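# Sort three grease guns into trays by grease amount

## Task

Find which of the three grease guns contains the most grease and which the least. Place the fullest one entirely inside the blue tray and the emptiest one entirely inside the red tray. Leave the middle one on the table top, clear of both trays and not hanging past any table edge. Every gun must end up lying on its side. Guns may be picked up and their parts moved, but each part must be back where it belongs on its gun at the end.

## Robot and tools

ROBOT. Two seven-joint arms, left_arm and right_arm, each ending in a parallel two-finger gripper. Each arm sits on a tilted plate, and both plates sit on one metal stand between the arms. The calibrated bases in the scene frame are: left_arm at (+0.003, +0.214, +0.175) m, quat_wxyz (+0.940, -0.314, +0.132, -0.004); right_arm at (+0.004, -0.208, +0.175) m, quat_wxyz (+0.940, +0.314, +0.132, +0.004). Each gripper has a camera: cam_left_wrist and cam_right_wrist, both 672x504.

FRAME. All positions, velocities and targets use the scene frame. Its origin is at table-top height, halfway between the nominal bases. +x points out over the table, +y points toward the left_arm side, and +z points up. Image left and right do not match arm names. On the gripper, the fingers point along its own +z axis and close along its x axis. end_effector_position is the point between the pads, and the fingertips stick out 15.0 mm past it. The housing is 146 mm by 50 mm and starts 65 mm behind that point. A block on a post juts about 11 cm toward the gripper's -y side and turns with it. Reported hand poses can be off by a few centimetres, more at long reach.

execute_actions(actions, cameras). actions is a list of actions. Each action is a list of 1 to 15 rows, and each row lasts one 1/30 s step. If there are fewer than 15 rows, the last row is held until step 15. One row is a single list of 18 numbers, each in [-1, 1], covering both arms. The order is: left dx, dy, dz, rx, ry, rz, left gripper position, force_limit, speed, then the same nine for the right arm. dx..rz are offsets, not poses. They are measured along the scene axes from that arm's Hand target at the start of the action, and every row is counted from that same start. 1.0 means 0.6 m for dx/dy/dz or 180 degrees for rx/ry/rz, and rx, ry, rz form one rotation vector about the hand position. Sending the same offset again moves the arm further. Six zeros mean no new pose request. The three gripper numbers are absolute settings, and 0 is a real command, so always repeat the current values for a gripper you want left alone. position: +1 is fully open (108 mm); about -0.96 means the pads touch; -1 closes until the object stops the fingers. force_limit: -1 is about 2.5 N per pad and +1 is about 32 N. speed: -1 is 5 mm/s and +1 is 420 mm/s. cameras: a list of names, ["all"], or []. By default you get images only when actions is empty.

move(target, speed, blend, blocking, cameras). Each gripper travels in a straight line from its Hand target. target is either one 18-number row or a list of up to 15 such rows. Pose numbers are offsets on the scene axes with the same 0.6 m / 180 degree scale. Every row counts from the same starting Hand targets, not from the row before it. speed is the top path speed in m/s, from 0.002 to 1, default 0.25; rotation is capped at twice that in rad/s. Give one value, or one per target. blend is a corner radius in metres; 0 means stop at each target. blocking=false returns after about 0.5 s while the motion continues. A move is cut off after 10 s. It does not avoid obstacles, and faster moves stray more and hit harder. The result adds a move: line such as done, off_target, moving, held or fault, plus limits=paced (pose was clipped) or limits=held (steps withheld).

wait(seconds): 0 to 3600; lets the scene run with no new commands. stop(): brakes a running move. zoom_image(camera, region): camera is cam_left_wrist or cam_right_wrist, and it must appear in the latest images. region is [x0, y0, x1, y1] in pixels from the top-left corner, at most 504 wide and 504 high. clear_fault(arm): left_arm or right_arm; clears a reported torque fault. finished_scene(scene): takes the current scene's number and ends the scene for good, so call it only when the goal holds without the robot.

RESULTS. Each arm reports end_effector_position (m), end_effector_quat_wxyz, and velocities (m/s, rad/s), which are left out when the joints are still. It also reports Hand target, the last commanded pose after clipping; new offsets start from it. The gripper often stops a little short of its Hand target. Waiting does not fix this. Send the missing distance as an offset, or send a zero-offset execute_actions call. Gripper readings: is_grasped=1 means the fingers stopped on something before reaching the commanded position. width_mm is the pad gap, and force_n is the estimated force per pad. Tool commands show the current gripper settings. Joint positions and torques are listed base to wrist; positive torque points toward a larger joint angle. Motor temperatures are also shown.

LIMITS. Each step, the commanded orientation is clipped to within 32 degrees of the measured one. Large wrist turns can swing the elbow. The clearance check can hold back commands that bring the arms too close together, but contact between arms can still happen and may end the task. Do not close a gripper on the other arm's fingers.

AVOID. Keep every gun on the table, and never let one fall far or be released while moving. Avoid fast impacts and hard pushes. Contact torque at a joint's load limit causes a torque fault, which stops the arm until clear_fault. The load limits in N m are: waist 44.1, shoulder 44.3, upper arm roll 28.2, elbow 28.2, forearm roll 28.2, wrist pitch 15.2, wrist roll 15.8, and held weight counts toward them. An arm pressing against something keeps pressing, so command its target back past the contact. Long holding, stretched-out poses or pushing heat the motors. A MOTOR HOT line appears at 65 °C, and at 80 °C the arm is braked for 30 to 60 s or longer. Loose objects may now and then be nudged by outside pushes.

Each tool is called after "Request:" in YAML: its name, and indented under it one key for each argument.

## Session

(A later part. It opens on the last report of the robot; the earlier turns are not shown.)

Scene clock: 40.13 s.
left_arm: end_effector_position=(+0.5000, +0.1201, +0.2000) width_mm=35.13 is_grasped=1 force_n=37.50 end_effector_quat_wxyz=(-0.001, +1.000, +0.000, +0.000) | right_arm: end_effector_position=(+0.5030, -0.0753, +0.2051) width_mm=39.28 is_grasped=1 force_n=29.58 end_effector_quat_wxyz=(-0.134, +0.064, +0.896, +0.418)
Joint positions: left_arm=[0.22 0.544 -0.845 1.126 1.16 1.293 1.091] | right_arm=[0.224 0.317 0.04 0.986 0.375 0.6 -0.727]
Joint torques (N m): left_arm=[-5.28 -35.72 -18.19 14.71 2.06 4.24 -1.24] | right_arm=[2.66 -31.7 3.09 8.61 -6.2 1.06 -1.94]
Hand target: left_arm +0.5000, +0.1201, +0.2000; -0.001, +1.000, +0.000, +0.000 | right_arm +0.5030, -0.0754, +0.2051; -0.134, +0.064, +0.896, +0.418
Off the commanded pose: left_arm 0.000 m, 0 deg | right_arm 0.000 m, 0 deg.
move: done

Request:
move:
  target:
    - [0,0,0,0,0,0,-1,0.6,-0.1, 0,0.0953,0,0,0,0,-1,-0.2,-0.2]
    - [0,0,0,0,0,0,-1,0.6,-0.1, 0,0.0953,0,0,0,0,1,-0.2,0.5]
  speed: 0.12
  cameras: ["cam_right_wrist"]

Request:
move:
  target:
    - [0,0,0,0,0,0,-1,0.6,-0.1, 0,-0.25,0.19,0,0,0,1,-0.2,0.5]
    - [-0.0333,0.075,-0.15,0,0,-0.48,-1,0.6,-0.1, -0.145,-0.3,0.12,-0.2,0.1,-0.3,1,-0.2,0.5]
    - [-0.0333,0.075,-0.255,0,0,-0.5,-1,0.6,-0.1, -0.145,-0.282,-0.075,-0.279,0.1437,-0.4206,1,-0.2,0.5]
    - [-0.0333,0.075,-0.2913,0,0,-0.5,-1,0.6,-0.1, -0.145,-0.282,-0.075,-0.279,0.1437,-0.4206,1,-0.2,0.5]
  speed: [0.4,0.5,0.4,0.07]
  blend: [0.03,0.04,0.004,0]
  cameras: ["all"]

Scene clock: 42.30 s.
left_arm: end_effector_position=(+0.5000, +0.1201, +0.2001) width_mm=35.13 is_grasped=1 force_n=36.35 end_effector_quat_wxyz=(+0.000, +1.000, +0.000, +0.000) | right_arm: end_effector_position=(+0.5029, -0.0181, +0.2051) width_mm=108.00 is_grasped=0 force_n=0.00 end_effector_quat_wxyz=(-0.134, +0.064, +0.896, +0.418)
Joint positions: left_arm=[0.22 0.544 -0.845 1.126 1.16 1.293 1.091] | right_arm=[0.287 0.44 0.069 1.048 0.374 0.519 -0.655]
Joint torques (N m): left_arm=[-12.02 -19.18 -28.21 7.97 -0.91 -1.55 -0.3] | right_arm=[9.18 -28.2 12.02 13.83 -0.17 -1.19 0.26]
Hand target: left_arm +0.5000, +0.1201, +0.2000; -0.001, +1.000, +0.000, +0.000 | right_arm +0.5030, -0.0182, +0.2051; -0.134, +0.064, +0.896, +0.418
Off the commanded pose: left_arm 0.000 m, 0 deg | right_arm 0.000 m, 0 deg.
move: done
cam_right_wrist: T_world_to_cam=[[-0.95926, 0.00949, 0.28236, 0.42634], [0.27198, 0.30159, 0.91382, -0.29403], [-0.07648, 0.95339, -0.29188, 0.23402]] pos_world=[0.50684, -0.13848, 0.21661]

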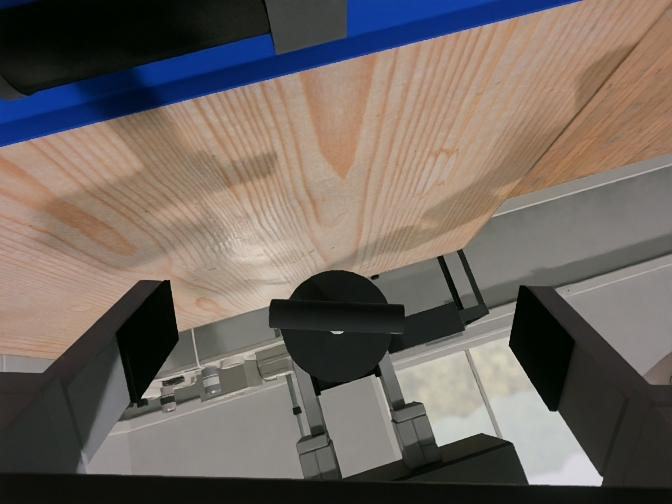

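Scene clock: 45.80 s.
left_arm: end_effector_position=(+0.4800, +0.1652, +0.0252) width_mm=35.13 is_grasped=1 force_n=36.15 end_effector_quat_wxyz=(+0.000, +0.707, -0.707, +0.000) | right_arm: end_effector_position=(+0.4160, -0.1874, +0.1601) width_mm=108.01 is_grasped=0 force_n=0.00 end_effector_quat_wxyz=(-0.001, +0.707, +0.707, +0.000)
Joint positions: left_arm=[0.467 0.743 -0.713 1.037 1.566 1.096 2.57] | right_arm=[-0.166 0.133 0.563 0.684 -1.059 0.918 2.011]
Joint torques (N m): left_arm=[-16.52 -17.48 -27.44 4.75 2.21 -5.07 -1.48] | right_arm=[13.64 -12.16 14.78 16.37 -4.13 -0.82 2.06]
Hand target: left_arm +0.4800, +0.1651, +0.0252; +0.000, +0.707, -0.707, +0.000 | right_arm +0.4160, -0.1874, +0.1601; -0.001, +0.707, +0.707, +0.000
Off the commanded pose: left_arm 0.000 m, 0 deg | right_arm 0.000 m, 0 deg.
move: done
cam_left_wrist: T_world_to_cam=[[0.00866, -0.99974, -0.02096, 0.16558], [-0.92088, -0.01614, 0.38951, 0.45978], [-0.38975, 0.01593, -0.92078, 0.33073]] pos_world=[0.55087, 0.16769, 0.12891]
cam_right_wrist: T_world_to_cam=[[-0.0046, 0.99991, -0.01252, 0.19296], [0.92446, 0.00903, 0.38117, -0.41913], [0.38125, -0.00983, -0.92442, 0.10607]] pos_world=[0.34792, -0.18812, 0.26023]

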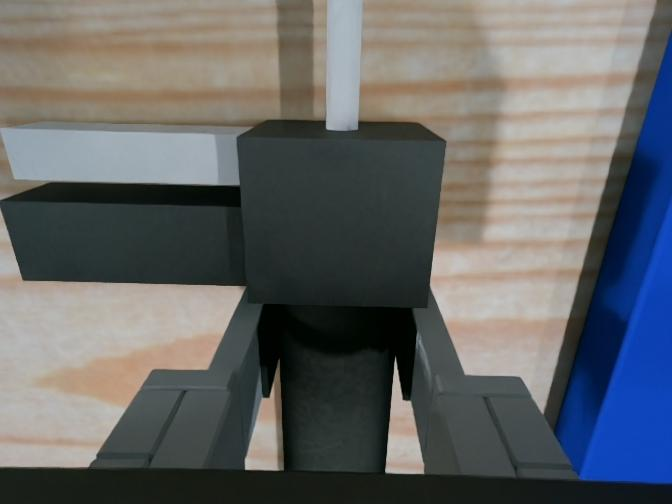

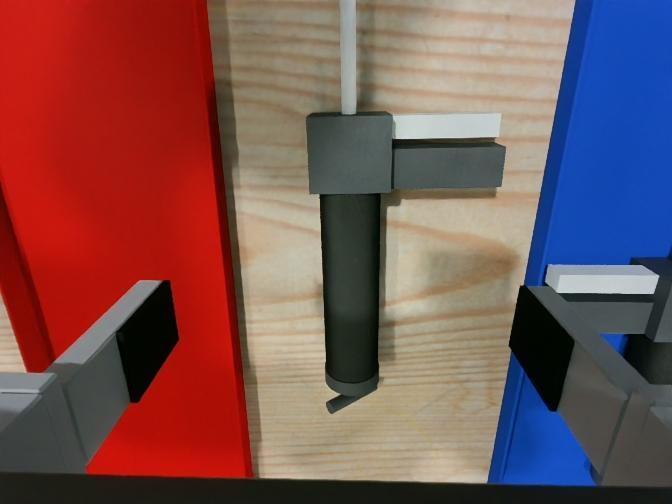

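Request:
move:
  target:
    - [0,0,0,0,0,0,-0.1,0.6,-0.1, 0.0117,0.0083,-0.2255,0,0,0.0083,0.6,-0.2,0.5]
    - [0,0,0.2,0,0,0,-0.1,0.6,-0.1, 0.0117,0.0083,-0.2255,0,0,0.0083,-1,0.6,-0.1]
  speed: 0.25

Request:
move:
  target:
    - [0.026,0.042,0.2917,-0.2212,0.2212,0.4635,1,-0.2,0.3, 0,0,0,0,0,0,-1,0.6,-0.1]
    - [0.026,0.042,0.2917,-0.2212,0.2212,0.4635,1,-0.2,0.3, 0.02,-0.01,0.18,0,0,0.05,-1,0.6,-0.1]
    - [0.026,0.042,0.2917,-0.2212,0.2212,0.4635,1,-0.2,0.3, 0.128,0.104,0.292,0,0,0.4917,-1,0.6,-0.1]
  speed: 0.5
  blend: [0.05,0.04,0]
  cameras: ["all"]

Scene clock: 48.90 s.
left_arm: end_effector_position=(+0.4800, +0.1651, +0.1452) width_mm=47.50 is_grasped=0 force_n=0.00 end_effector_quat_wxyz=(+0.000, +0.707, -0.707, +0.000) | right_arm: end_effector_position=(+0.4230, -0.1824, +0.0248) width_mm=35.34 is_grasped=1 force_n=35.60 end_effector_quat_wxyz=(-0.001, +0.698, +0.716, +0.000)
Joint positions: left_arm=[0.455 0.504 -0.909 0.961 1.272 1.183 2.65] | right_arm=[-0.233 0.511 0.38 0.824 -1.513 0.837 2.209]
Joint torques (N m): left_arm=[-9.46 -24.31 -30.53 4.88 -1.47 -1.57 1.52] | right_arm=[14.38 -17.13 13.59 7 -3.19 -3.53 1.78]
Hand target: left_arm +0.4800, +0.1651, +0.1452; +0.000, +0.707, -0.707, +0.000 | right_arm +0.4230, -0.1824, +0.0248; -0.001, +0.698, +0.716, +0.000
Off the commanded pose: left_arm 0.000 m, 0 deg | right_arm 0.000 m, 0 deg.
move: done

Scene clock: 52.93 s.
left_arm: end_effector_position=(+0.4956, +0.1903, +0.3202) width_mm=108.00 is_grasped=0 force_n=0.00 end_effector_quat_wxyz=(+0.430, +0.903, +0.000, +0.000) | right_arm: end_effector_position=(+0.4998, -0.1200, +0.2000) width_mm=35.34 is_grasped=1 force_n=35.45 end_effector_quat_wxyz=(-0.001, +0.000, +1.000, +0.000)
Joint positions: left_arm=[0.845 -0.373 -1.014 0.817 -0.717 0.86 2.722] | right_arm=[-0.09 0.456 0.672 1.102 -1.075 1.203 0.436]
Joint torques (N m): left_arm=[-11.95 -18.08 -7.13 14.63 -1.95 -2.61 1.42] | right_arm=[18.48 -18.74 21.55 17.35 4.21 -1.06 -1.75]
Hand target: left_arm +0.4956, +0.1903, +0.3202; +0.430, +0.903, +0.000, +0.000 | right_arm +0.4998, -0.1200, +0.2000; -0.001, +0.000, +1.000, +0.000
Off the commanded pose: left_arm 0.000 m, 0 deg | right_arm 0.000 m, 0 deg.
move: done
cam_left_wrist: T_world_to_cam=[[0.99974, -0.01146, -0.01958, -0.483], [0.01564, -0.27666, 0.96084, -0.23785], [-0.01642, -0.9609, -0.27641, 0.40264]] pos_world=[0.49321, 0.31556, 0.33037]
cam_right_wrist: T_world_to_cam=[[-0.99991, -0.00456, -0.01262, 0.5034], [-0.00903, 0.92446, 0.38117, 0.06399], [0.00993, 0.38125, -0.92442, 0.34419]] pos_world=[0.50052, -0.18808, 0.30013]

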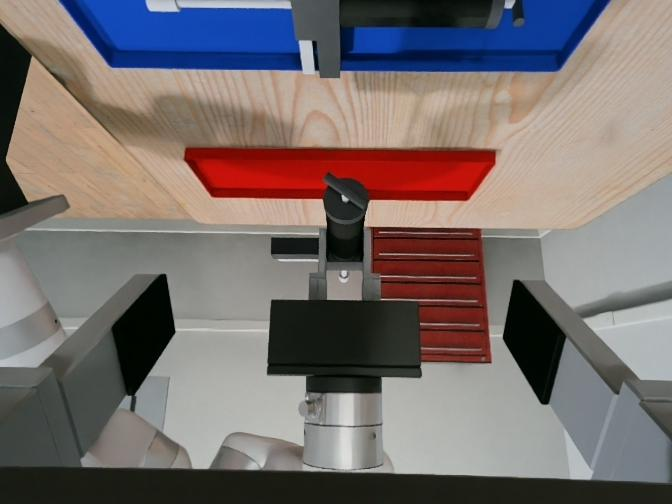

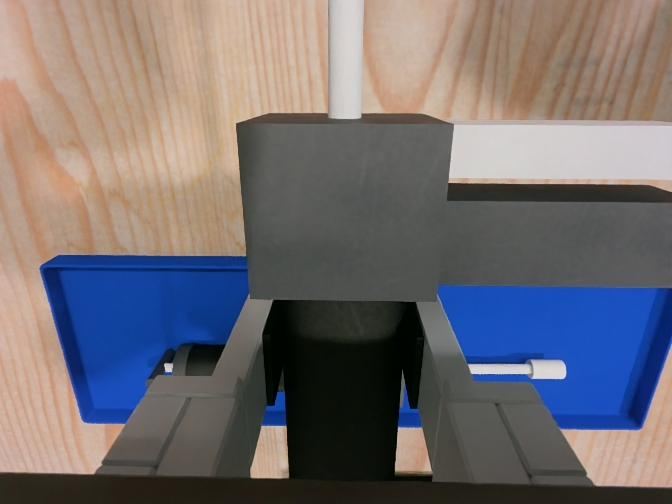

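Request:
move:
  target:
    - [-0.005,-0.2,-0.12,0,-0.194,0,1,-0.2,0.3, 0,0,0,0,0,0,-1,0.6,-0.1]
    - [-0.005,-0.284,-0.199,0,-0.194,0,1,-0.2,0.3, 0,0,0,0,0,0,-1,0.6,-0.1]
    - [-0.005,-0.284,-0.199,0,-0.194,0,-1,-0.2,-0.2, 0,0,0,0,0,0,-1,0.6,-0.1]
  blend: [0.02,0,0]
  speed: 0.35
  cameras: ["cam_left_wrist"]

Request:
move:
  target: [0,0.023,0,0,0,0,-1,-0.2,-0.2, 0,0,0,0,0,0,-1,0.6,-0.1]
  speed: 0.08

Request:
move:
  target: [0,0.023,0,0,0,0,-1,-0.2,-0.2, 0,0,0,0,0,0,-1,0.6,-0.1]
  speed: 0.08

Request:
move:
  target: [0,0.023,0,0,0,0,-1,-0.2,-0.2, 0,0,0,0,0,0,-1,0.6,-0.1]
  speed: 0.08

Scene clock: 56.07 s.
left_arm: end_effector_position=(+0.4925, +0.0199, +0.2008) width_mm=38.85 is_grasped=0 force_n=31.54 end_effector_quat_wxyz=(+0.410, +0.861, -0.129, +0.271) | right_arm: end_effector_position=(+0.4999, -0.1200, +0.2001) width_mm=35.34 is_grasped=1 force_n=35.24 end_effector_quat_wxyz=(-0.001, +0.000, +1.000, +0.000)
Joint positions: left_arm=[0.494 0.826 -1.036 0.709 -0.668 -0.663 3.514] | right_arm=[-0.09 0.456 0.672 1.102 -1.075 1.203 0.436]
Joint torques (N m): left_arm=[-9.28 -13.94 -26.94 2.52 3.86 -1.99 -1.46] | right_arm=[18.3 -18.9 21.46 12.82 3.5 -1.59 -1.77]
Hand target: left_arm +0.4926, +0.0199, +0.2008; +0.410, +0.861, -0.129, +0.271 | right_arm +0.4998, -0.1200, +0.2000; -0.001, +0.000, +1.000, +0.000
Off the commanded pose: left_arm 0.000 m, 0 deg | right_arm 0.000 m, 0 deg.
move: done
cam_left_wrist: T_world_to_cam=[[0.83098, -0.0115, 0.55618, -0.51674], [-0.53715, -0.27663, 0.79683, 0.13505], [0.1447, -0.96091, -0.23605, 0.11837]] pos_world=[0.48481, 0.14516, 0.20773]

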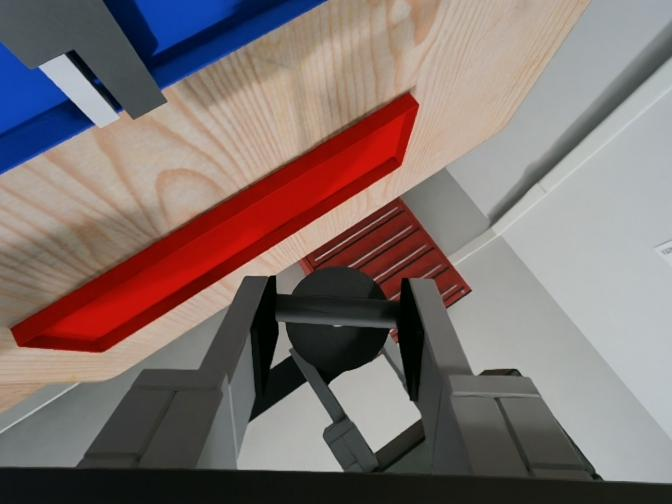

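Scene clock: 56.70 s.
left_arm: end_effector_position=(+0.4926, +0.0337, +0.2008) width_mm=38.85 is_grasped=1 force_n=31.51 end_effector_quat_wxyz=(+0.410, +0.861, -0.129, +0.271) | right_arm: end_effector_position=(+0.4998, -0.1200, +0.2001) width_mm=35.34 is_grasped=1 force_n=35.23 end_effector_quat_wxyz=(-0.001, +0.000, +1.000, +0.000)
Joint positions: left_arm=[0.546 0.789 -1.06 0.679 -0.667 -0.634 3.513] | right_arm=[-0.09 0.456 0.672 1.102 -1.075 1.203 0.436]
Joint torques (N m): left_arm=[-7.98 -21.89 -30.69 1.35 4.01 0.47 -1.49] | right_arm=[16.84 -18.99 19.55 7.54 2.11 -2.17 -1.69]
Hand target: left_arm +0.4926, +0.0337, +0.2008; +0.410, +0.861, -0.129, +0.271 | right_arm +0.4998, -0.1200, +0.2000; -0.001, +0.000, +1.000, +0.000
Off the commanded pose: left_arm 0.000 m, 0 deg | right_arm 0.000 m, 0 deg.
move: done

Scene clock: 57.33 s.
left_arm: end_effector_position=(+0.4926, +0.0475, +0.2008) width_mm=38.85 is_grasped=1 force_n=31.54 end_effector_quat_wxyz=(+0.410, +0.861, -0.129, +0.271) | right_arm: end_effector_position=(+0.4998, -0.1200, +0.2001) width_mm=35.34 is_grasped=1 force_n=35.23 end_effector_quat_wxyz=(-0.001, +0.000, +1.000, +0.000)
Joint positions: left_arm=[0.6 0.751 -1.087 0.652 -0.666 -0.603 3.512] | right_arm=[-0.09 0.456 0.672 1.102 -1.075 1.203 0.436]
Joint torques (N m): left_arm=[-7.53 -21.6 -30.08 1.11 4.03 0.54 -1.45] | right_arm=[15.27 -18.83 17.99 8.27 0.75 -2.75 -1.59]
Hand target: left_arm +0.4926, +0.0475, +0.2008; +0.410, +0.861, -0.129, +0.271 | right_arm +0.4998, -0.1200, +0.2000; -0.001, +0.000, +1.000, +0.000
Off the commanded pose: left_arm 0.000 m, 0 deg | right_arm 0.000 m, 0 deg.
move: done

Scene clock: 57.97 s.
left_arm: end_effector_position=(+0.4926, +0.0613, +0.2008) width_mm=38.85 is_grasped=1 force_n=31.57 end_effector_quat_wxyz=(+0.410, +0.861, -0.129, +0.271) | right_arm: end_effector_position=(+0.4998, -0.1200, +0.2000) width_mm=35.34 is_grasped=1 force_n=35.24 end_effector_quat_wxyz=(-0.001, +0.000, +1.000, +0.000)
Joint positions: left_arm=[0.659 0.712 -1.117 0.626 -0.664 -0.569 3.51] | right_arm=[-0.09 0.456 0.672 1.102 -1.075 1.203 0.436]
Joint torques (N m): left_arm=[-7.41 -21.03 -29.58 1.03 3.79 0.66 -1.45] | right_arm=[14.55 -19.23 17.53 8.65 -0.14 -3.01 -1.68]
Hand target: left_arm +0.4926, +0.0613, +0.2008; +0.410, +0.861, -0.129, +0.271 | right_arm +0.4998, -0.1200, +0.2000; -0.001, +0.000, +1.000, +0.000
Off the commanded pose: left_arm 0.000 m, 0 deg | right_arm 0.000 m, 0 deg.
move: done

Request:
move:
  target: [0,0.023,0,0,0,0,-1,-0.2,-0.2, 0,0,0,0,0,0,-1,0.6,-0.1]
  speed: 0.08

Request:
move:
  target: [0,0.015,0,0,0,0,-1,-0.2,-0.2, 0,0,0,0,0,0,-1,0.6,-0.1]
  speed: 0.08

Request:
move:
  target: [0,0.015,0,0,0,0,-1,-0.2,-0.2, 0,0,0,0,0,0,-1,0.6,-0.1]
  speed: 0.08

Scene clock: 58.93 s.
left_arm: end_effector_position=(+0.4926, +0.0751, +0.2008) width_mm=38.85 is_grasped=1 force_n=31.19 end_effector_quat_wxyz=(+0.410, +0.861, -0.129, +0.271) | right_arm: end_effector_position=(+0.4997, -0.1198, +0.2000) width_mm=35.34 is_grasped=1 force_n=35.23 end_effector_quat_wxyz=(-0.001, +0.000, +1.000, +0.000)
Joint positions: left_arm=[0.721 0.674 -1.15 0.601 -0.66 -0.533 3.508] | right_arm=[-0.09 0.456 0.672 1.102 -1.075 1.203 0.436]
Joint torques (N m): left_arm=[-0.82 -26.13 -22.18 5.17 2.99 -5.64 -1.39] | right_arm=[5.06 -35.81 8.85 15.44 -2.1 5.08 -1.32]
Hand target: left_arm +0.4926, +0.0751, +0.2008; +0.410, +0.861, -0.129, +0.271 | right_arm +0.4998, -0.1200, +0.2000; -0.001, +0.000, +1.000, +0.000
Off the commanded pose: left_arm 0.000 m, 0 deg | right_arm 0.000 m, 0 deg.
move: done

Scene clock: 59.50 s.
left_arm: end_effector_position=(+0.4926, +0.0841, +0.2008) width_mm=38.85 is_grasped=1 force_n=31.19 end_effector_quat_wxyz=(+0.410, +0.861, -0.129, +0.271) | right_arm: end_effector_position=(+0.4998, -0.1200, +0.2000) width_mm=35.34 is_grasped=1 force_n=35.23 end_effector_quat_wxyz=(-0.001, +0.000, +1.000, +0.000)
Joint positions: left_arm=[0.765 0.649 -1.174 0.586 -0.657 -0.508 3.507] | right_arm=[-0.09 0.456 0.672 1.102 -1.075 1.203 0.436]
Joint torques (N m): left_arm=[-0.35 -26 -21.05 5.46 2.9 -5.96 -1.4] | right_arm=[3.74 -36.62 8.36 18.97 -2.41 3.82 -1.54]
Hand target: left_arm +0.4926, +0.0841, +0.2008; +0.410, +0.861, -0.129, +0.271 | right_arm +0.4998, -0.1200, +0.2000; -0.001, +0.000, +1.000, +0.000
Off the commanded pose: left_arm 0.000 m, 0 deg | right_arm 0.000 m, 0 deg.
move: done

Scene clock: 60.07 s.
left_arm: end_effector_position=(+0.4926, +0.0931, +0.2008) width_mm=38.85 is_grasped=1 force_n=31.18 end_effector_quat_wxyz=(+0.410, +0.861, -0.129, +0.271) | right_arm: end_effector_position=(+0.4998, -0.1200, +0.2000) width_mm=35.34 is_grasped=1 force_n=35.23 end_effector_quat_wxyz=(-0.001, +0.000, +1.000, +0.000)
Joint positions: left_arm=[0.81 0.624 -1.2 0.572 -0.654 -0.482 3.506] | right_arm=[-0.09 0.456 0.672 1.102 -1.075 1.203 0.436]
Joint torques (N m): left_arm=[0.64 -25.76 -20.25 5.96 2.71 -6.38 -1.3] | right_arm=[3.66 -36.77 8.44 19.41 -2.74 3.16 -1.71]
Hand target: left_arm +0.4926, +0.0931, +0.2008; +0.410, +0.861, -0.129, +0.271 | right_arm +0.4998, -0.1200, +0.2000; -0.001, +0.000, +1.000, +0.000
Off the commanded pose: left_arm 0.000 m, 0 deg | right_arm 0.000 m, 0 deg.
move: done

Request:
move:
  target:
    - [0,-0.1253,0,0,0,0,-1,-0.2,-0.2, 0,0,0,0,0,0,-1,0.6,-0.1]
    - [0,-0.1253,0,0,0,0,1,-0.2,0.5, 0,0,0,0,0,0,-1,0.6,-0.1]
  speed: 0.12
  cameras: ["cam_left_wrist"]

Request:
move:
  target:
    - [0,0.25,0.19,0,0,0,1,-0.2,0.5, 0,0,0,0,0,0,-1,0.6,-0.1]
    - [-0.02,0.55,0.25,0,0.1,0,1,-0.2,0.5, -0.128,-0.104,-0.12,0,0,-0.45,-1,0.6,-0.1]
    - [-0.02,0.65,0.25,0,0.194,0,1,-0.2,0.5, -0.128,-0.104,-0.255,0,0,-0.4917,-1,0.6,-0.1]
    - [-0.02,0.65,0.25,0,0.194,0,1,-0.2,0.5, -0.128,-0.104,-0.2915,0,0,-0.4917,-1,0.6,-0.1]
    - [-0.02,0.65,0.25,0,0.194,0,1,-0.2,0.5, -0.128,-0.104,-0.2915,0,0,-0.4917,0.1,0.6,-0.1]
  speed: [0.4,0.5,0.4,0.07,0.2]
  blend: [0.03,0.04,0.004,0,0]
  cameras: ["all"]

Scene clock: 62.20 s.
left_arm: end_effector_position=(+0.4925, +0.0179, +0.2009) width_mm=108.00 is_grasped=0 force_n=0.00 end_effector_quat_wxyz=(+0.410, +0.861, -0.129, +0.271) | right_arm: end_effector_position=(+0.4997, -0.1199, +0.2000) width_mm=35.34 is_grasped=1 force_n=35.24 end_effector_quat_wxyz=(-0.001, +0.000, +1.000, +0.000)
Joint positions: left_arm=[0.488 0.834 -1.035 0.714 -0.671 -0.668 3.518] | right_arm=[-0.09 0.456 0.672 1.102 -1.075 1.203 0.436]
Joint torques (N m): left_arm=[-8.89 -20.7 -25.68 2.67 3.62 -2.01 1.53] | right_arm=[10.63 -29.57 16.73 14.31 1.76 -1.18 0.42]
Hand target: left_arm +0.4926, +0.0180, +0.2008; +0.410, +0.861, -0.129, +0.271 | right_arm +0.4998, -0.1200, +0.2000; -0.001, +0.000, +1.000, +0.000
Off the commanded pose: left_arm 0.000 m, 0 deg | right_arm 0.000 m, 0 deg.
move: done
cam_left_wrist: T_world_to_cam=[[0.83098, -0.01147, 0.55619, -0.51682], [-0.53718, -0.27643, 0.79688, 0.13437], [0.14461, -0.96097, -0.23587, 0.11639]] pos_world=[0.48481, 0.14306, 0.20783]

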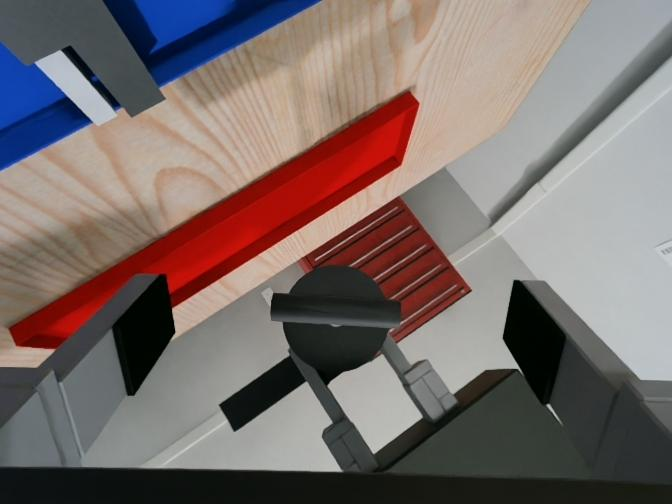

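Scene clock: 66.13 s.
left_arm: end_effector_position=(+0.4806, +0.4080, +0.3508) width_mm=108.00 is_grasped=0 force_n=0.00 end_effector_quat_wxyz=(+0.430, +0.903, +0.000, +0.000) | right_arm: end_effector_position=(+0.4230, -0.1824, +0.0251) width_mm=58.50 is_grasped=0 force_n=0.00 end_effector_quat_wxyz=(-0.001, +0.698, +0.716, +0.000)
Joint positions: left_arm=[1.181 0.903 -2.017 1.558 -2.343 -1.567 4.91] | right_arm=[-0.221 0.508 0.367 0.823 -1.508 0.831 2.208]
Joint torques (N m): left_arm=[-11.15 -31.76 -20.73 0.57 -2.94 -2.01 1.56] | right_arm=[7.84 -14.58 12.58 7.88 -4.11 -1.55 2.06]
Hand target: left_arm +0.4806, +0.4080, +0.3508; +0.430, +0.903, +0.000, +0.000 | right_arm +0.4230, -0.1824, +0.0251; -0.001, +0.698, +0.716, +0.000
Off the commanded pose: left_arm 0.000 m, 0 deg | right_arm 0.000 m, 0 deg.
move: done
cam_left_wrist: T_world_to_cam=[[0.99974, -0.01146, -0.01958, -0.46491], [0.01564, -0.27666, 0.96084, -0.20681], [-0.01642, -0.9609, -0.27641, 0.61994]] pos_world=[0.47821, 0.53316, 0.36097]
cam_right_wrist: T_world_to_cam=[[-0.03067, 0.99945, -0.01255, 0.19728], [0.9239, 0.03314, 0.38119, -0.36962], [0.38139, 0.00009, -0.92441, -0.01962]] pos_world=[0.35503, -0.18492, 0.12524]

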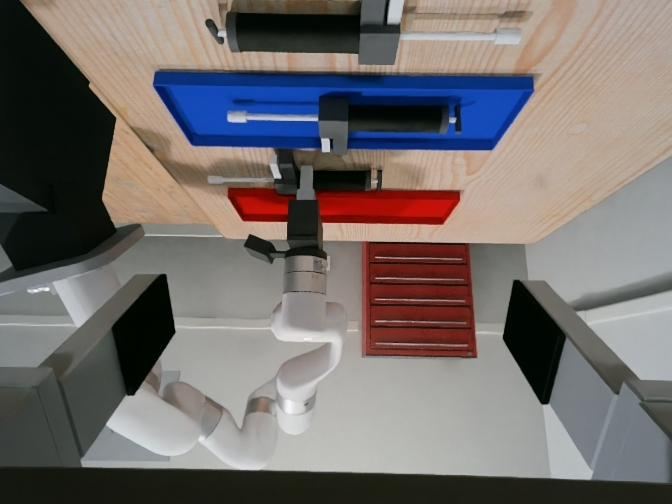

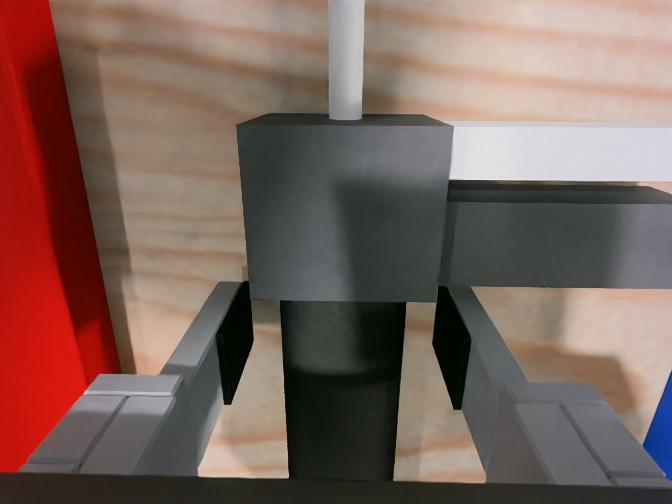

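Request:
move:
  target:
    - [0,0,0,0,0,0,1,-0.2,0.5, 0,0,0.25,0,0,0,0.1,0.6,-0.1]
    - [0,0,0,0,0,0,1,-0.2,0.5, 0.05,0.2,0.3,0,0,0.5,0.1,0.6,-0.1]
  speed: 0.6
  blend: [0.03,0]

Request:
move:
  target: [0,0,0,0,0,0,1,-0.2,0.5, 0.045,0.379,-0.092,0,0,0.4917,0.6,0.6,0.1]
  speed: 0.6
  cameras: ["cam_right_wrist"]

Scene clock: 68.73 s.
left_arm: end_effector_position=(+0.4806, +0.4080, +0.3508) width_mm=108.00 is_grasped=0 force_n=0.00 end_effector_quat_wxyz=(+0.430, +0.903, +0.000, +0.000) | right_arm: end_effector_position=(+0.4530, -0.0624, +0.2051) width_mm=58.50 is_grasped=0 force_n=0.00 end_effector_quat_wxyz=(-0.001, -0.013, +1.000, +0.000)
Joint positions: left_arm=[1.181 0.903 -2.017 1.558 -2.343 -1.567 4.91] | right_arm=[0.02 0.546 0.684 1.082 -1.096 1.237 0.577]
Joint torques (N m): left_arm=[-11.02 -31.86 -20.74 0.57 -2.97 -1.91 1.51] | right_arm=[17.15 -16.03 19.94 15.55 4.07 -0.84 -1.71]
Hand target: left_arm +0.4806, +0.4080, +0.3508; +0.430, +0.903, +0.000, +0.000 | right_arm +0.4530, -0.0624, +0.2051; -0.001, -0.013, +1.000, +0.000
Off the commanded pose: left_arm 0.000 m, 0 deg | right_arm 0.000 m, 0 deg.
move: done

Scene clock: 70.80 s.
left_arm: end_effector_position=(+0.4806, +0.4080, +0.3508) width_mm=108.00 is_grasped=0 force_n=0.00 end_effector_quat_wxyz=(+0.430, +0.903, +0.000, +0.000) | right_arm: end_effector_position=(+0.4800, +0.1650, +0.1499) width_mm=86.00 is_grasped=0 force_n=0.00 end_effector_quat_wxyz=(+0.000, +0.707, -0.707, +0.001)
Joint positions: left_arm=[1.181 0.903 -2.017 1.558 -2.343 -1.567 4.91] | right_arm=[0.436 1.349 0.611 1.992 -1.289 1.431 -0.96]
Joint torques (N m): left_arm=[-11.02 -31.73 -20.73 0.67 -2.93 -1.95 1.48] | right_arm=[21.34 -24.58 14.3 11.09 4.11 -0.86 -1.76]
Hand target: left_arm +0.4806, +0.4080, +0.3508; +0.430, +0.903, +0.000, +0.000 | right_arm +0.4800, +0.1650, +0.1499; +0.000, +0.707, -0.707, +0.001
Off the commanded pose: left_arm 0.000 m, 0 deg | right_arm 0.000 m, 0 deg.
move: done
cam_right_wrist: T_world_to_cam=[[0.00456, -0.99991, -0.01262, 0.16636], [-0.92446, -0.00903, 0.38117, 0.41287], [-0.38125, 0.00993, -0.92442, 0.43845]] pos_world=[0.54808, 0.16572, 0.25004]

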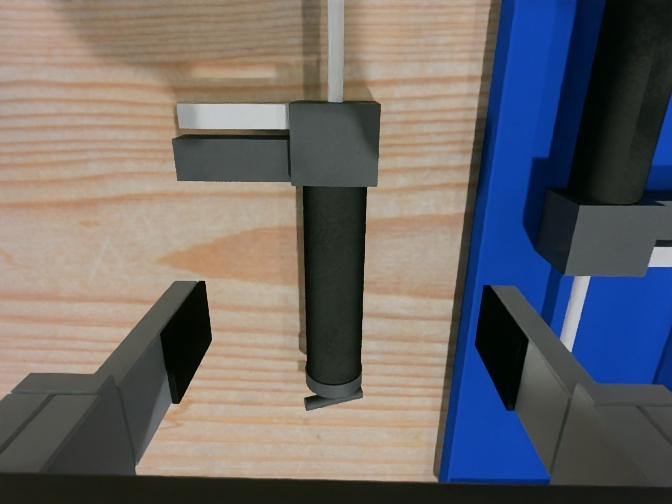

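Request:
move:
  target:
    - [0,0,0,0,0,0,1,-0.2,0.5, 0,0.0067,-0.2083,0,0,0,0.6,0.6,0.1]
    - [0,0,0,0,0,0,1,-0.2,0.5, 0,0.0067,-0.2083,0,0,0,-1,0.6,-0.1]
  speed: 0.25

Request:
move:
  target:
    - [0,0,0,0,0,0,1,-0.2,0.5, 0,-0.05,0.22,0,0,0,-1,0.6,-0.1]
    - [0,0,0,0,0,0,1,-0.2,0.5, -0.0233,-0.876,0.22,0,0,0,-1,0.6,-0.1]
  speed: 0.4
  blend: [0.03,0]
  cameras: ["cam_right_wrist"]

Scene clock: 73.17 s.
left_arm: end_effector_position=(+0.4806, +0.4080, +0.3508) width_mm=108.00 is_grasped=0 force_n=0.00 end_effector_quat_wxyz=(+0.430, +0.903, +0.000, +0.000) | right_arm: end_effector_position=(+0.4800, +0.1690, +0.0250) width_mm=35.34 is_grasped=1 force_n=35.15 end_effector_quat_wxyz=(+0.000, +0.707, -0.707, +0.001)
Joint positions: left_arm=[1.181 0.903 -2.017 1.558 -2.343 -1.567 4.91] | right_arm=[0.366 1.543 0.516 2.097 -1.382 1.264 -0.978]
Joint torques (N m): left_arm=[-11.03 -31.91 -20.82 0.55 -3.02 -1.97 1.46] | right_arm=[19.73 -24.43 14.61 9.12 1.74 -1.86 -1.48]
Hand target: left_arm +0.4806, +0.4080, +0.3508; +0.430, +0.903, +0.000, +0.000 | right_arm +0.4800, +0.1690, +0.0250; +0.000, +0.707, -0.707, +0.001
Off the commanded pose: left_arm 0.000 m, 0 deg | right_arm 0.000 m, 0 deg.
move: done

Scene clock: 75.53 s.
left_arm: end_effector_position=(+0.4806, +0.4080, +0.3508) width_mm=108.00 is_grasped=0 force_n=0.00 end_effector_quat_wxyz=(+0.430, +0.903, +0.000, +0.000) | right_arm: end_effector_position=(+0.4660, -0.3566, +0.1569) width_mm=35.34 is_grasped=1 force_n=35.15 end_effector_quat_wxyz=(+0.000, +0.707, -0.707, +0.001)
Joint positions: left_arm=[1.181 0.903 -2.017 1.558 -2.343 -1.567 4.91] | right_arm=[-0.569 -0.182 0.572 0.681 -0.862 0.743 -1.712]
Joint torques (N m): left_arm=[-11.16 -31.76 -20.81 0.51 -2.8 -1.9 1.45] | right_arm=[13.06 -26.01 8.01 12.24 4.09 -4.22 -1.74]
Hand target: left_arm +0.4806, +0.4080, +0.3508; +0.430, +0.903, +0.000, +0.000 | right_arm +0.4660, -0.3566, +0.1570; +0.000, +0.707, -0.707, +0.001
Off the commanded pose: left_arm 0.000 m, 0 deg | right_arm 0.000 m, 0 deg.
move: done
cam_right_wrist: T_world_to_cam=[[0.0046, -0.99991, -0.01252, -0.35499], [-0.92446, -0.00903, 0.38117, 0.39255], [-0.38125, 0.00983, -0.92442, 0.44472]] pos_world=[0.53408, -0.35578, 0.25704]

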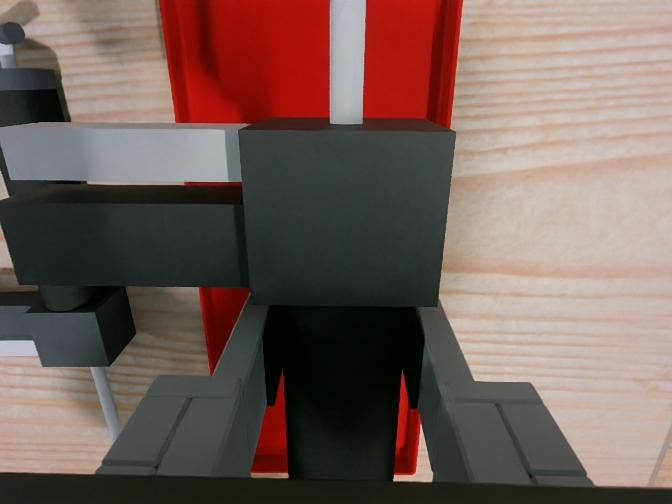

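Request:
move:
  target:
    - [0,0,0,0,0,0,1,-0.2,0.5, 0,-0.0125,-0.17,0,0,0,-1,0.6,-0.1]
    - [0,0,0,0,0,0,1,-0.2,0.5, 0,-0.0125,-0.2135,0,0,0,-1,0.6,-0.1]
    - [0,0,0,0,0,0,1,-0.2,0.5, 0,-0.0125,-0.2135,0,0,0,-0.2,0.6,-0.1]
    - [0,0,0,0,0,0,1,-0.2,0.5, 0,-0.0125,0.1,0,0,0,-0.2,0.6,-0.1]
  speed: [0.3,0.06,0.2,0.3]
  blend: [0.004,0,0,0]
  cameras: ["all"]

Scene clock: 79.00 s.
left_arm: end_effector_position=(+0.4806, +0.4080, +0.3508) width_mm=108.00 is_grasped=0 force_n=0.00 end_effector_quat_wxyz=(+0.430, +0.903, +0.000, +0.000) | right_arm: end_effector_position=(+0.4660, -0.3641, +0.2169) width_mm=42.00 is_grasped=0 force_n=0.00 end_effector_quat_wxyz=(+0.000, +0.707, -0.707, +0.001)
Joint positions: left_arm=[1.181 0.903 -2.017 1.558 -2.343 -1.567 4.91] | right_arm=[-0.505 -0.345 0.587 0.692 -0.643 0.851 -1.871]
Joint torques (N m): left_arm=[-10.94 -31.7 -20.77 0.41 -2.91 -1.88 1.36] | right_arm=[11.39 -22.69 5.74 21.93 4.14 -0.82 -1.85]
Hand target: left_arm +0.4806, +0.4080, +0.3508; +0.430, +0.903, +0.000, +0.000 | right_arm +0.4660, -0.3641, +0.2170; +0.000, +0.707, -0.707, +0.001
Off the commanded pose: left_arm 0.000 m, 0 deg | right_arm 0.000 m, 0 deg.
move: done
cam_left_wrist: T_world_to_cam=[[0.99974, -0.01146, -0.01958, -0.46491], [0.01564, -0.27666, 0.96084, -0.20681], [-0.01642, -0.9609, -0.27641, 0.61994]] pos_world=[0.47821, 0.53316, 0.36097]
cam_right_wrist: T_world_to_cam=[[0.0046, -0.99991, -0.01252, -0.36174], [-0.92446, -0.00903, 0.38117, 0.36965], [-0.38125, 0.00983, -0.92442, 0.50017]] pos_world=[0.53408, -0.36328, 0.31694]

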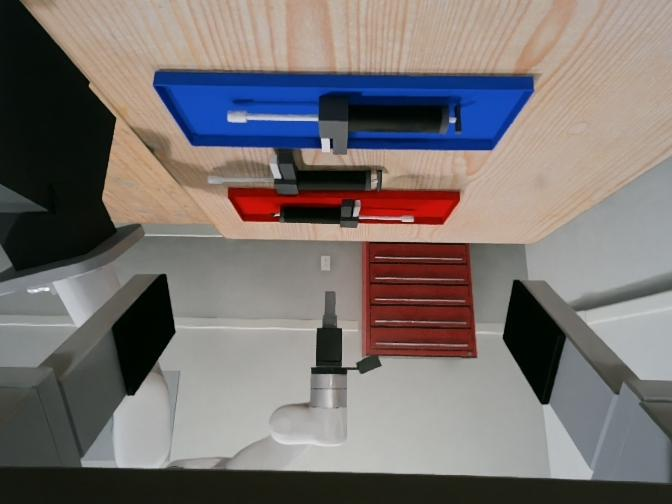

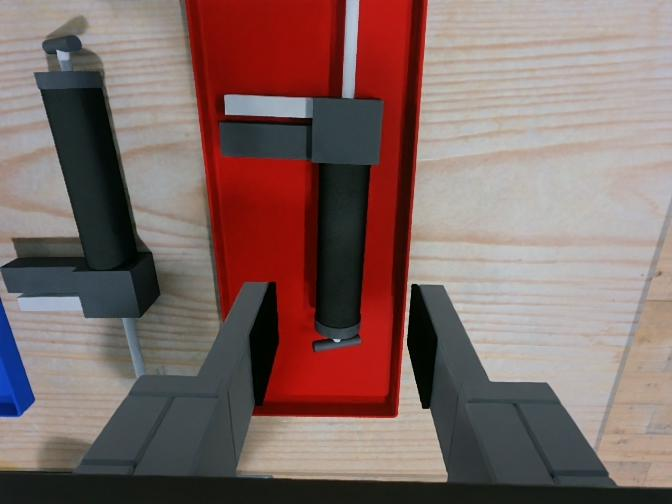

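Request:
zoom_image:
  camera: "cam_left_wrist"
  region: [140, 60, 560, 240]

Scaled by 1.200 from the camera's image (finer frame: 960x720).

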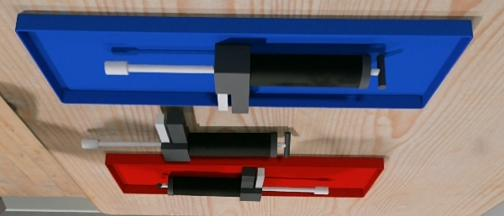

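Request:
move:
  target: [0,0,0,0,0,0,1,-0.2,0.5, 0.06,0.507,0.08,0,0,0,-0.2,0.6,-0.1]
  speed: 0.5
  cameras: ["cam_right_wrist"]

Scene clock: 81.37 s.
left_arm: end_effector_position=(+0.4806, +0.4080, +0.3508) width_mm=108.00 is_grasped=0 force_n=0.00 end_effector_quat_wxyz=(+0.430, +0.903, +0.000, +0.000) | right_arm: end_effector_position=(+0.5020, -0.0599, +0.2650) width_mm=42.00 is_grasped=0 force_n=0.00 end_effector_quat_wxyz=(+0.000, +0.707, -0.707, +0.001)
Joint positions: left_arm=[1.181 0.903 -2.017 1.558 -2.343 -1.567 4.91] | right_arm=[-0.025 0.636 0.861 1.307 -1.103 1.461 -1.055]
Joint torques (N m): left_arm=[-10.85 -31.71 -20.81 0.56 -2.88 -1.83 1.4] | right_arm=[18.55 -18.01 16.57 14.74 4.13 -0.87 -1.76]
Hand target: left_arm +0.4806, +0.4080, +0.3508; +0.430, +0.903, +0.000, +0.000 | right_arm +0.5020, -0.0599, +0.2650; +0.000, +0.707, -0.707, +0.001
Off the commanded pose: left_arm 0.000 m, 0 deg | right_arm 0.000 m, 0 deg.
move: done
cam_right_wrist: T_world_to_cam=[[0.00456, -0.99991, -0.01262, -0.05717], [-0.9245, -0.00903, 0.38108, 0.38739], [-0.38116, 0.00993, -0.92446, 0.55534]] pos_world=[0.57008, -0.05918, 0.36503]

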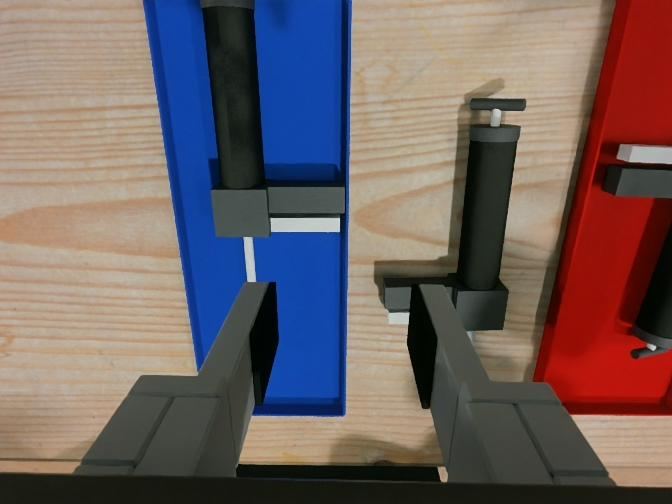

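Request:
move:
  target:
    - [0,0,0,0,0,0,1,-0.2,0.5, 0.0217,0.129,-0.2,0,0,0,0.05,0.6,-0.1]
    - [0,0,0,0,0,0,1,-0.2,0.5, 0.0217,0.129,-0.3937,0,0,0,0.05,0.6,-0.1]
    - [0,0,0,0,0,0,1,-0.2,0.5, 0.0217,0.129,-0.3937,0,0,0,-1,0.6,-0.2]
  speed: [0.4,0.25,0.2]
  blend: [0.02,0,0]

Request:
move:
  target:
    - [0,0,0,0,0,0,1,-0.2,0.5, 0,0,0.03,0,0,0,-1,0.6,-0.2]
    - [0,0,0,0,0,0,1,-0.2,0.5, 0,0.0165,0.03,0,0,0,-1,0.6,-0.2]
    - [0,0,0,0,0,0,1,-0.2,0.5, 0,0.0165,0.0003,0,0,0,-1,0.6,-0.2]
    - [0,0,0,0,0,0,1,-0.2,0.5, 0,0.0165,0.0003,0,0,0,0.05,0.6,-0.1]
    - [0,0,0,0,0,0,1,-0.2,0.5, 0,0.0165,0.3,0,0,0,0.05,0.6,-0.1]
  speed: [0.1,0.1,0.06,0.2,0.3]
  blend: [0.004,0.004,0,0,0]
  cameras: ["cam_right_wrist"]

Scene clock: 84.00 s.
left_arm: end_effector_position=(+0.4806, +0.4080, +0.3508) width_mm=108.00 is_grasped=0 force_n=0.00 end_effector_quat_wxyz=(+0.430, +0.903, +0.000, +0.000) | right_arm: end_effector_position=(+0.5150, +0.0176, +0.0287) width_mm=35.29 is_grasped=1 force_n=38.05 end_effector_quat_wxyz=(+0.000, +0.707, -0.707, +0.001)
Joint positions: left_arm=[1.181 0.903 -2.017 1.558 -2.343 -1.567 4.91] | right_arm=[0.01 1.148 0.572 1.56 -1.474 1.213 -0.963]
Joint torques (N m): left_arm=[-10.78 -31.74 -20.84 0.43 -2.96 -1.82 1.32] | right_arm=[17.9 -24.28 17.88 6.17 -2.05 -1.24 -1.81]
Hand target: left_arm +0.4806, +0.4080, +0.3508; +0.430, +0.903, +0.000, +0.000 | right_arm +0.5150, +0.0175, +0.0287; +0.000, +0.707, -0.707, +0.001
Off the commanded pose: left_arm 0.000 m, 0 deg | right_arm 0.000 m, 0 deg.
move: done

Scene clock: 86.60 s.
left_arm: end_effector_position=(+0.4806, +0.4080, +0.3508) width_mm=108.00 is_grasped=0 force_n=0.00 end_effector_quat_wxyz=(+0.430, +0.903, +0.000, +0.000) | right_arm: end_effector_position=(+0.5150, +0.0274, +0.2087) width_mm=55.74 is_grasped=0 force_n=0.00 end_effector_quat_wxyz=(+0.000, +0.707, -0.707, +0.001)
Joint positions: left_arm=[1.181 0.903 -2.017 1.558 -2.343 -1.567 4.91] | right_arm=[0.144 0.947 0.749 1.558 -1.246 1.465 -0.997]
Joint torques (N m): left_arm=[-10.91 -31.62 -20.85 0.57 -3 -1.78 1.29] | right_arm=[20.59 -31.7 22.06 11.88 4.06 -0.72 -1.82]
Hand target: left_arm +0.4806, +0.4080, +0.3508; +0.430, +0.903, +0.000, +0.000 | right_arm +0.5150, +0.0274, +0.2087; +0.000, +0.707, -0.707, +0.001
Off the commanded pose: left_arm 0.000 m, 0 deg | right_arm 0.000 m, 0 deg.
move: done
cam_right_wrist: T_world_to_cam=[[0.0046, -0.99991, -0.01252, 0.0294], [-0.92446, -0.00902, 0.38117, 0.42161], [-0.38125, 0.00983, -0.92442, 0.50742]] pos_world=[0.58308, 0.02822, 0.30873]

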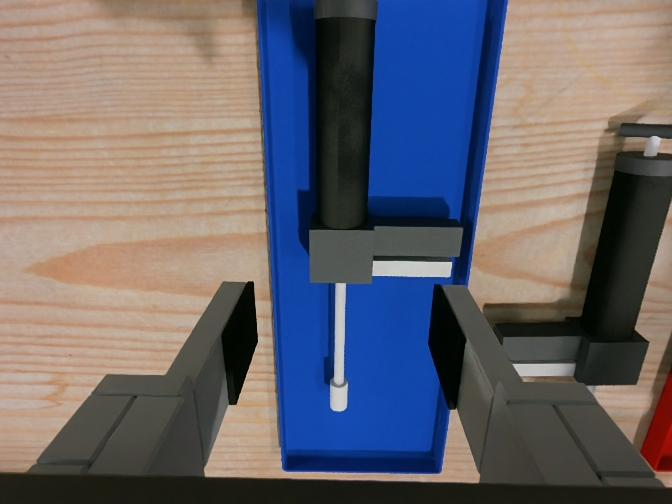

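Request:
finished_scene:
  scene: 3

The scene is finished: the task was done.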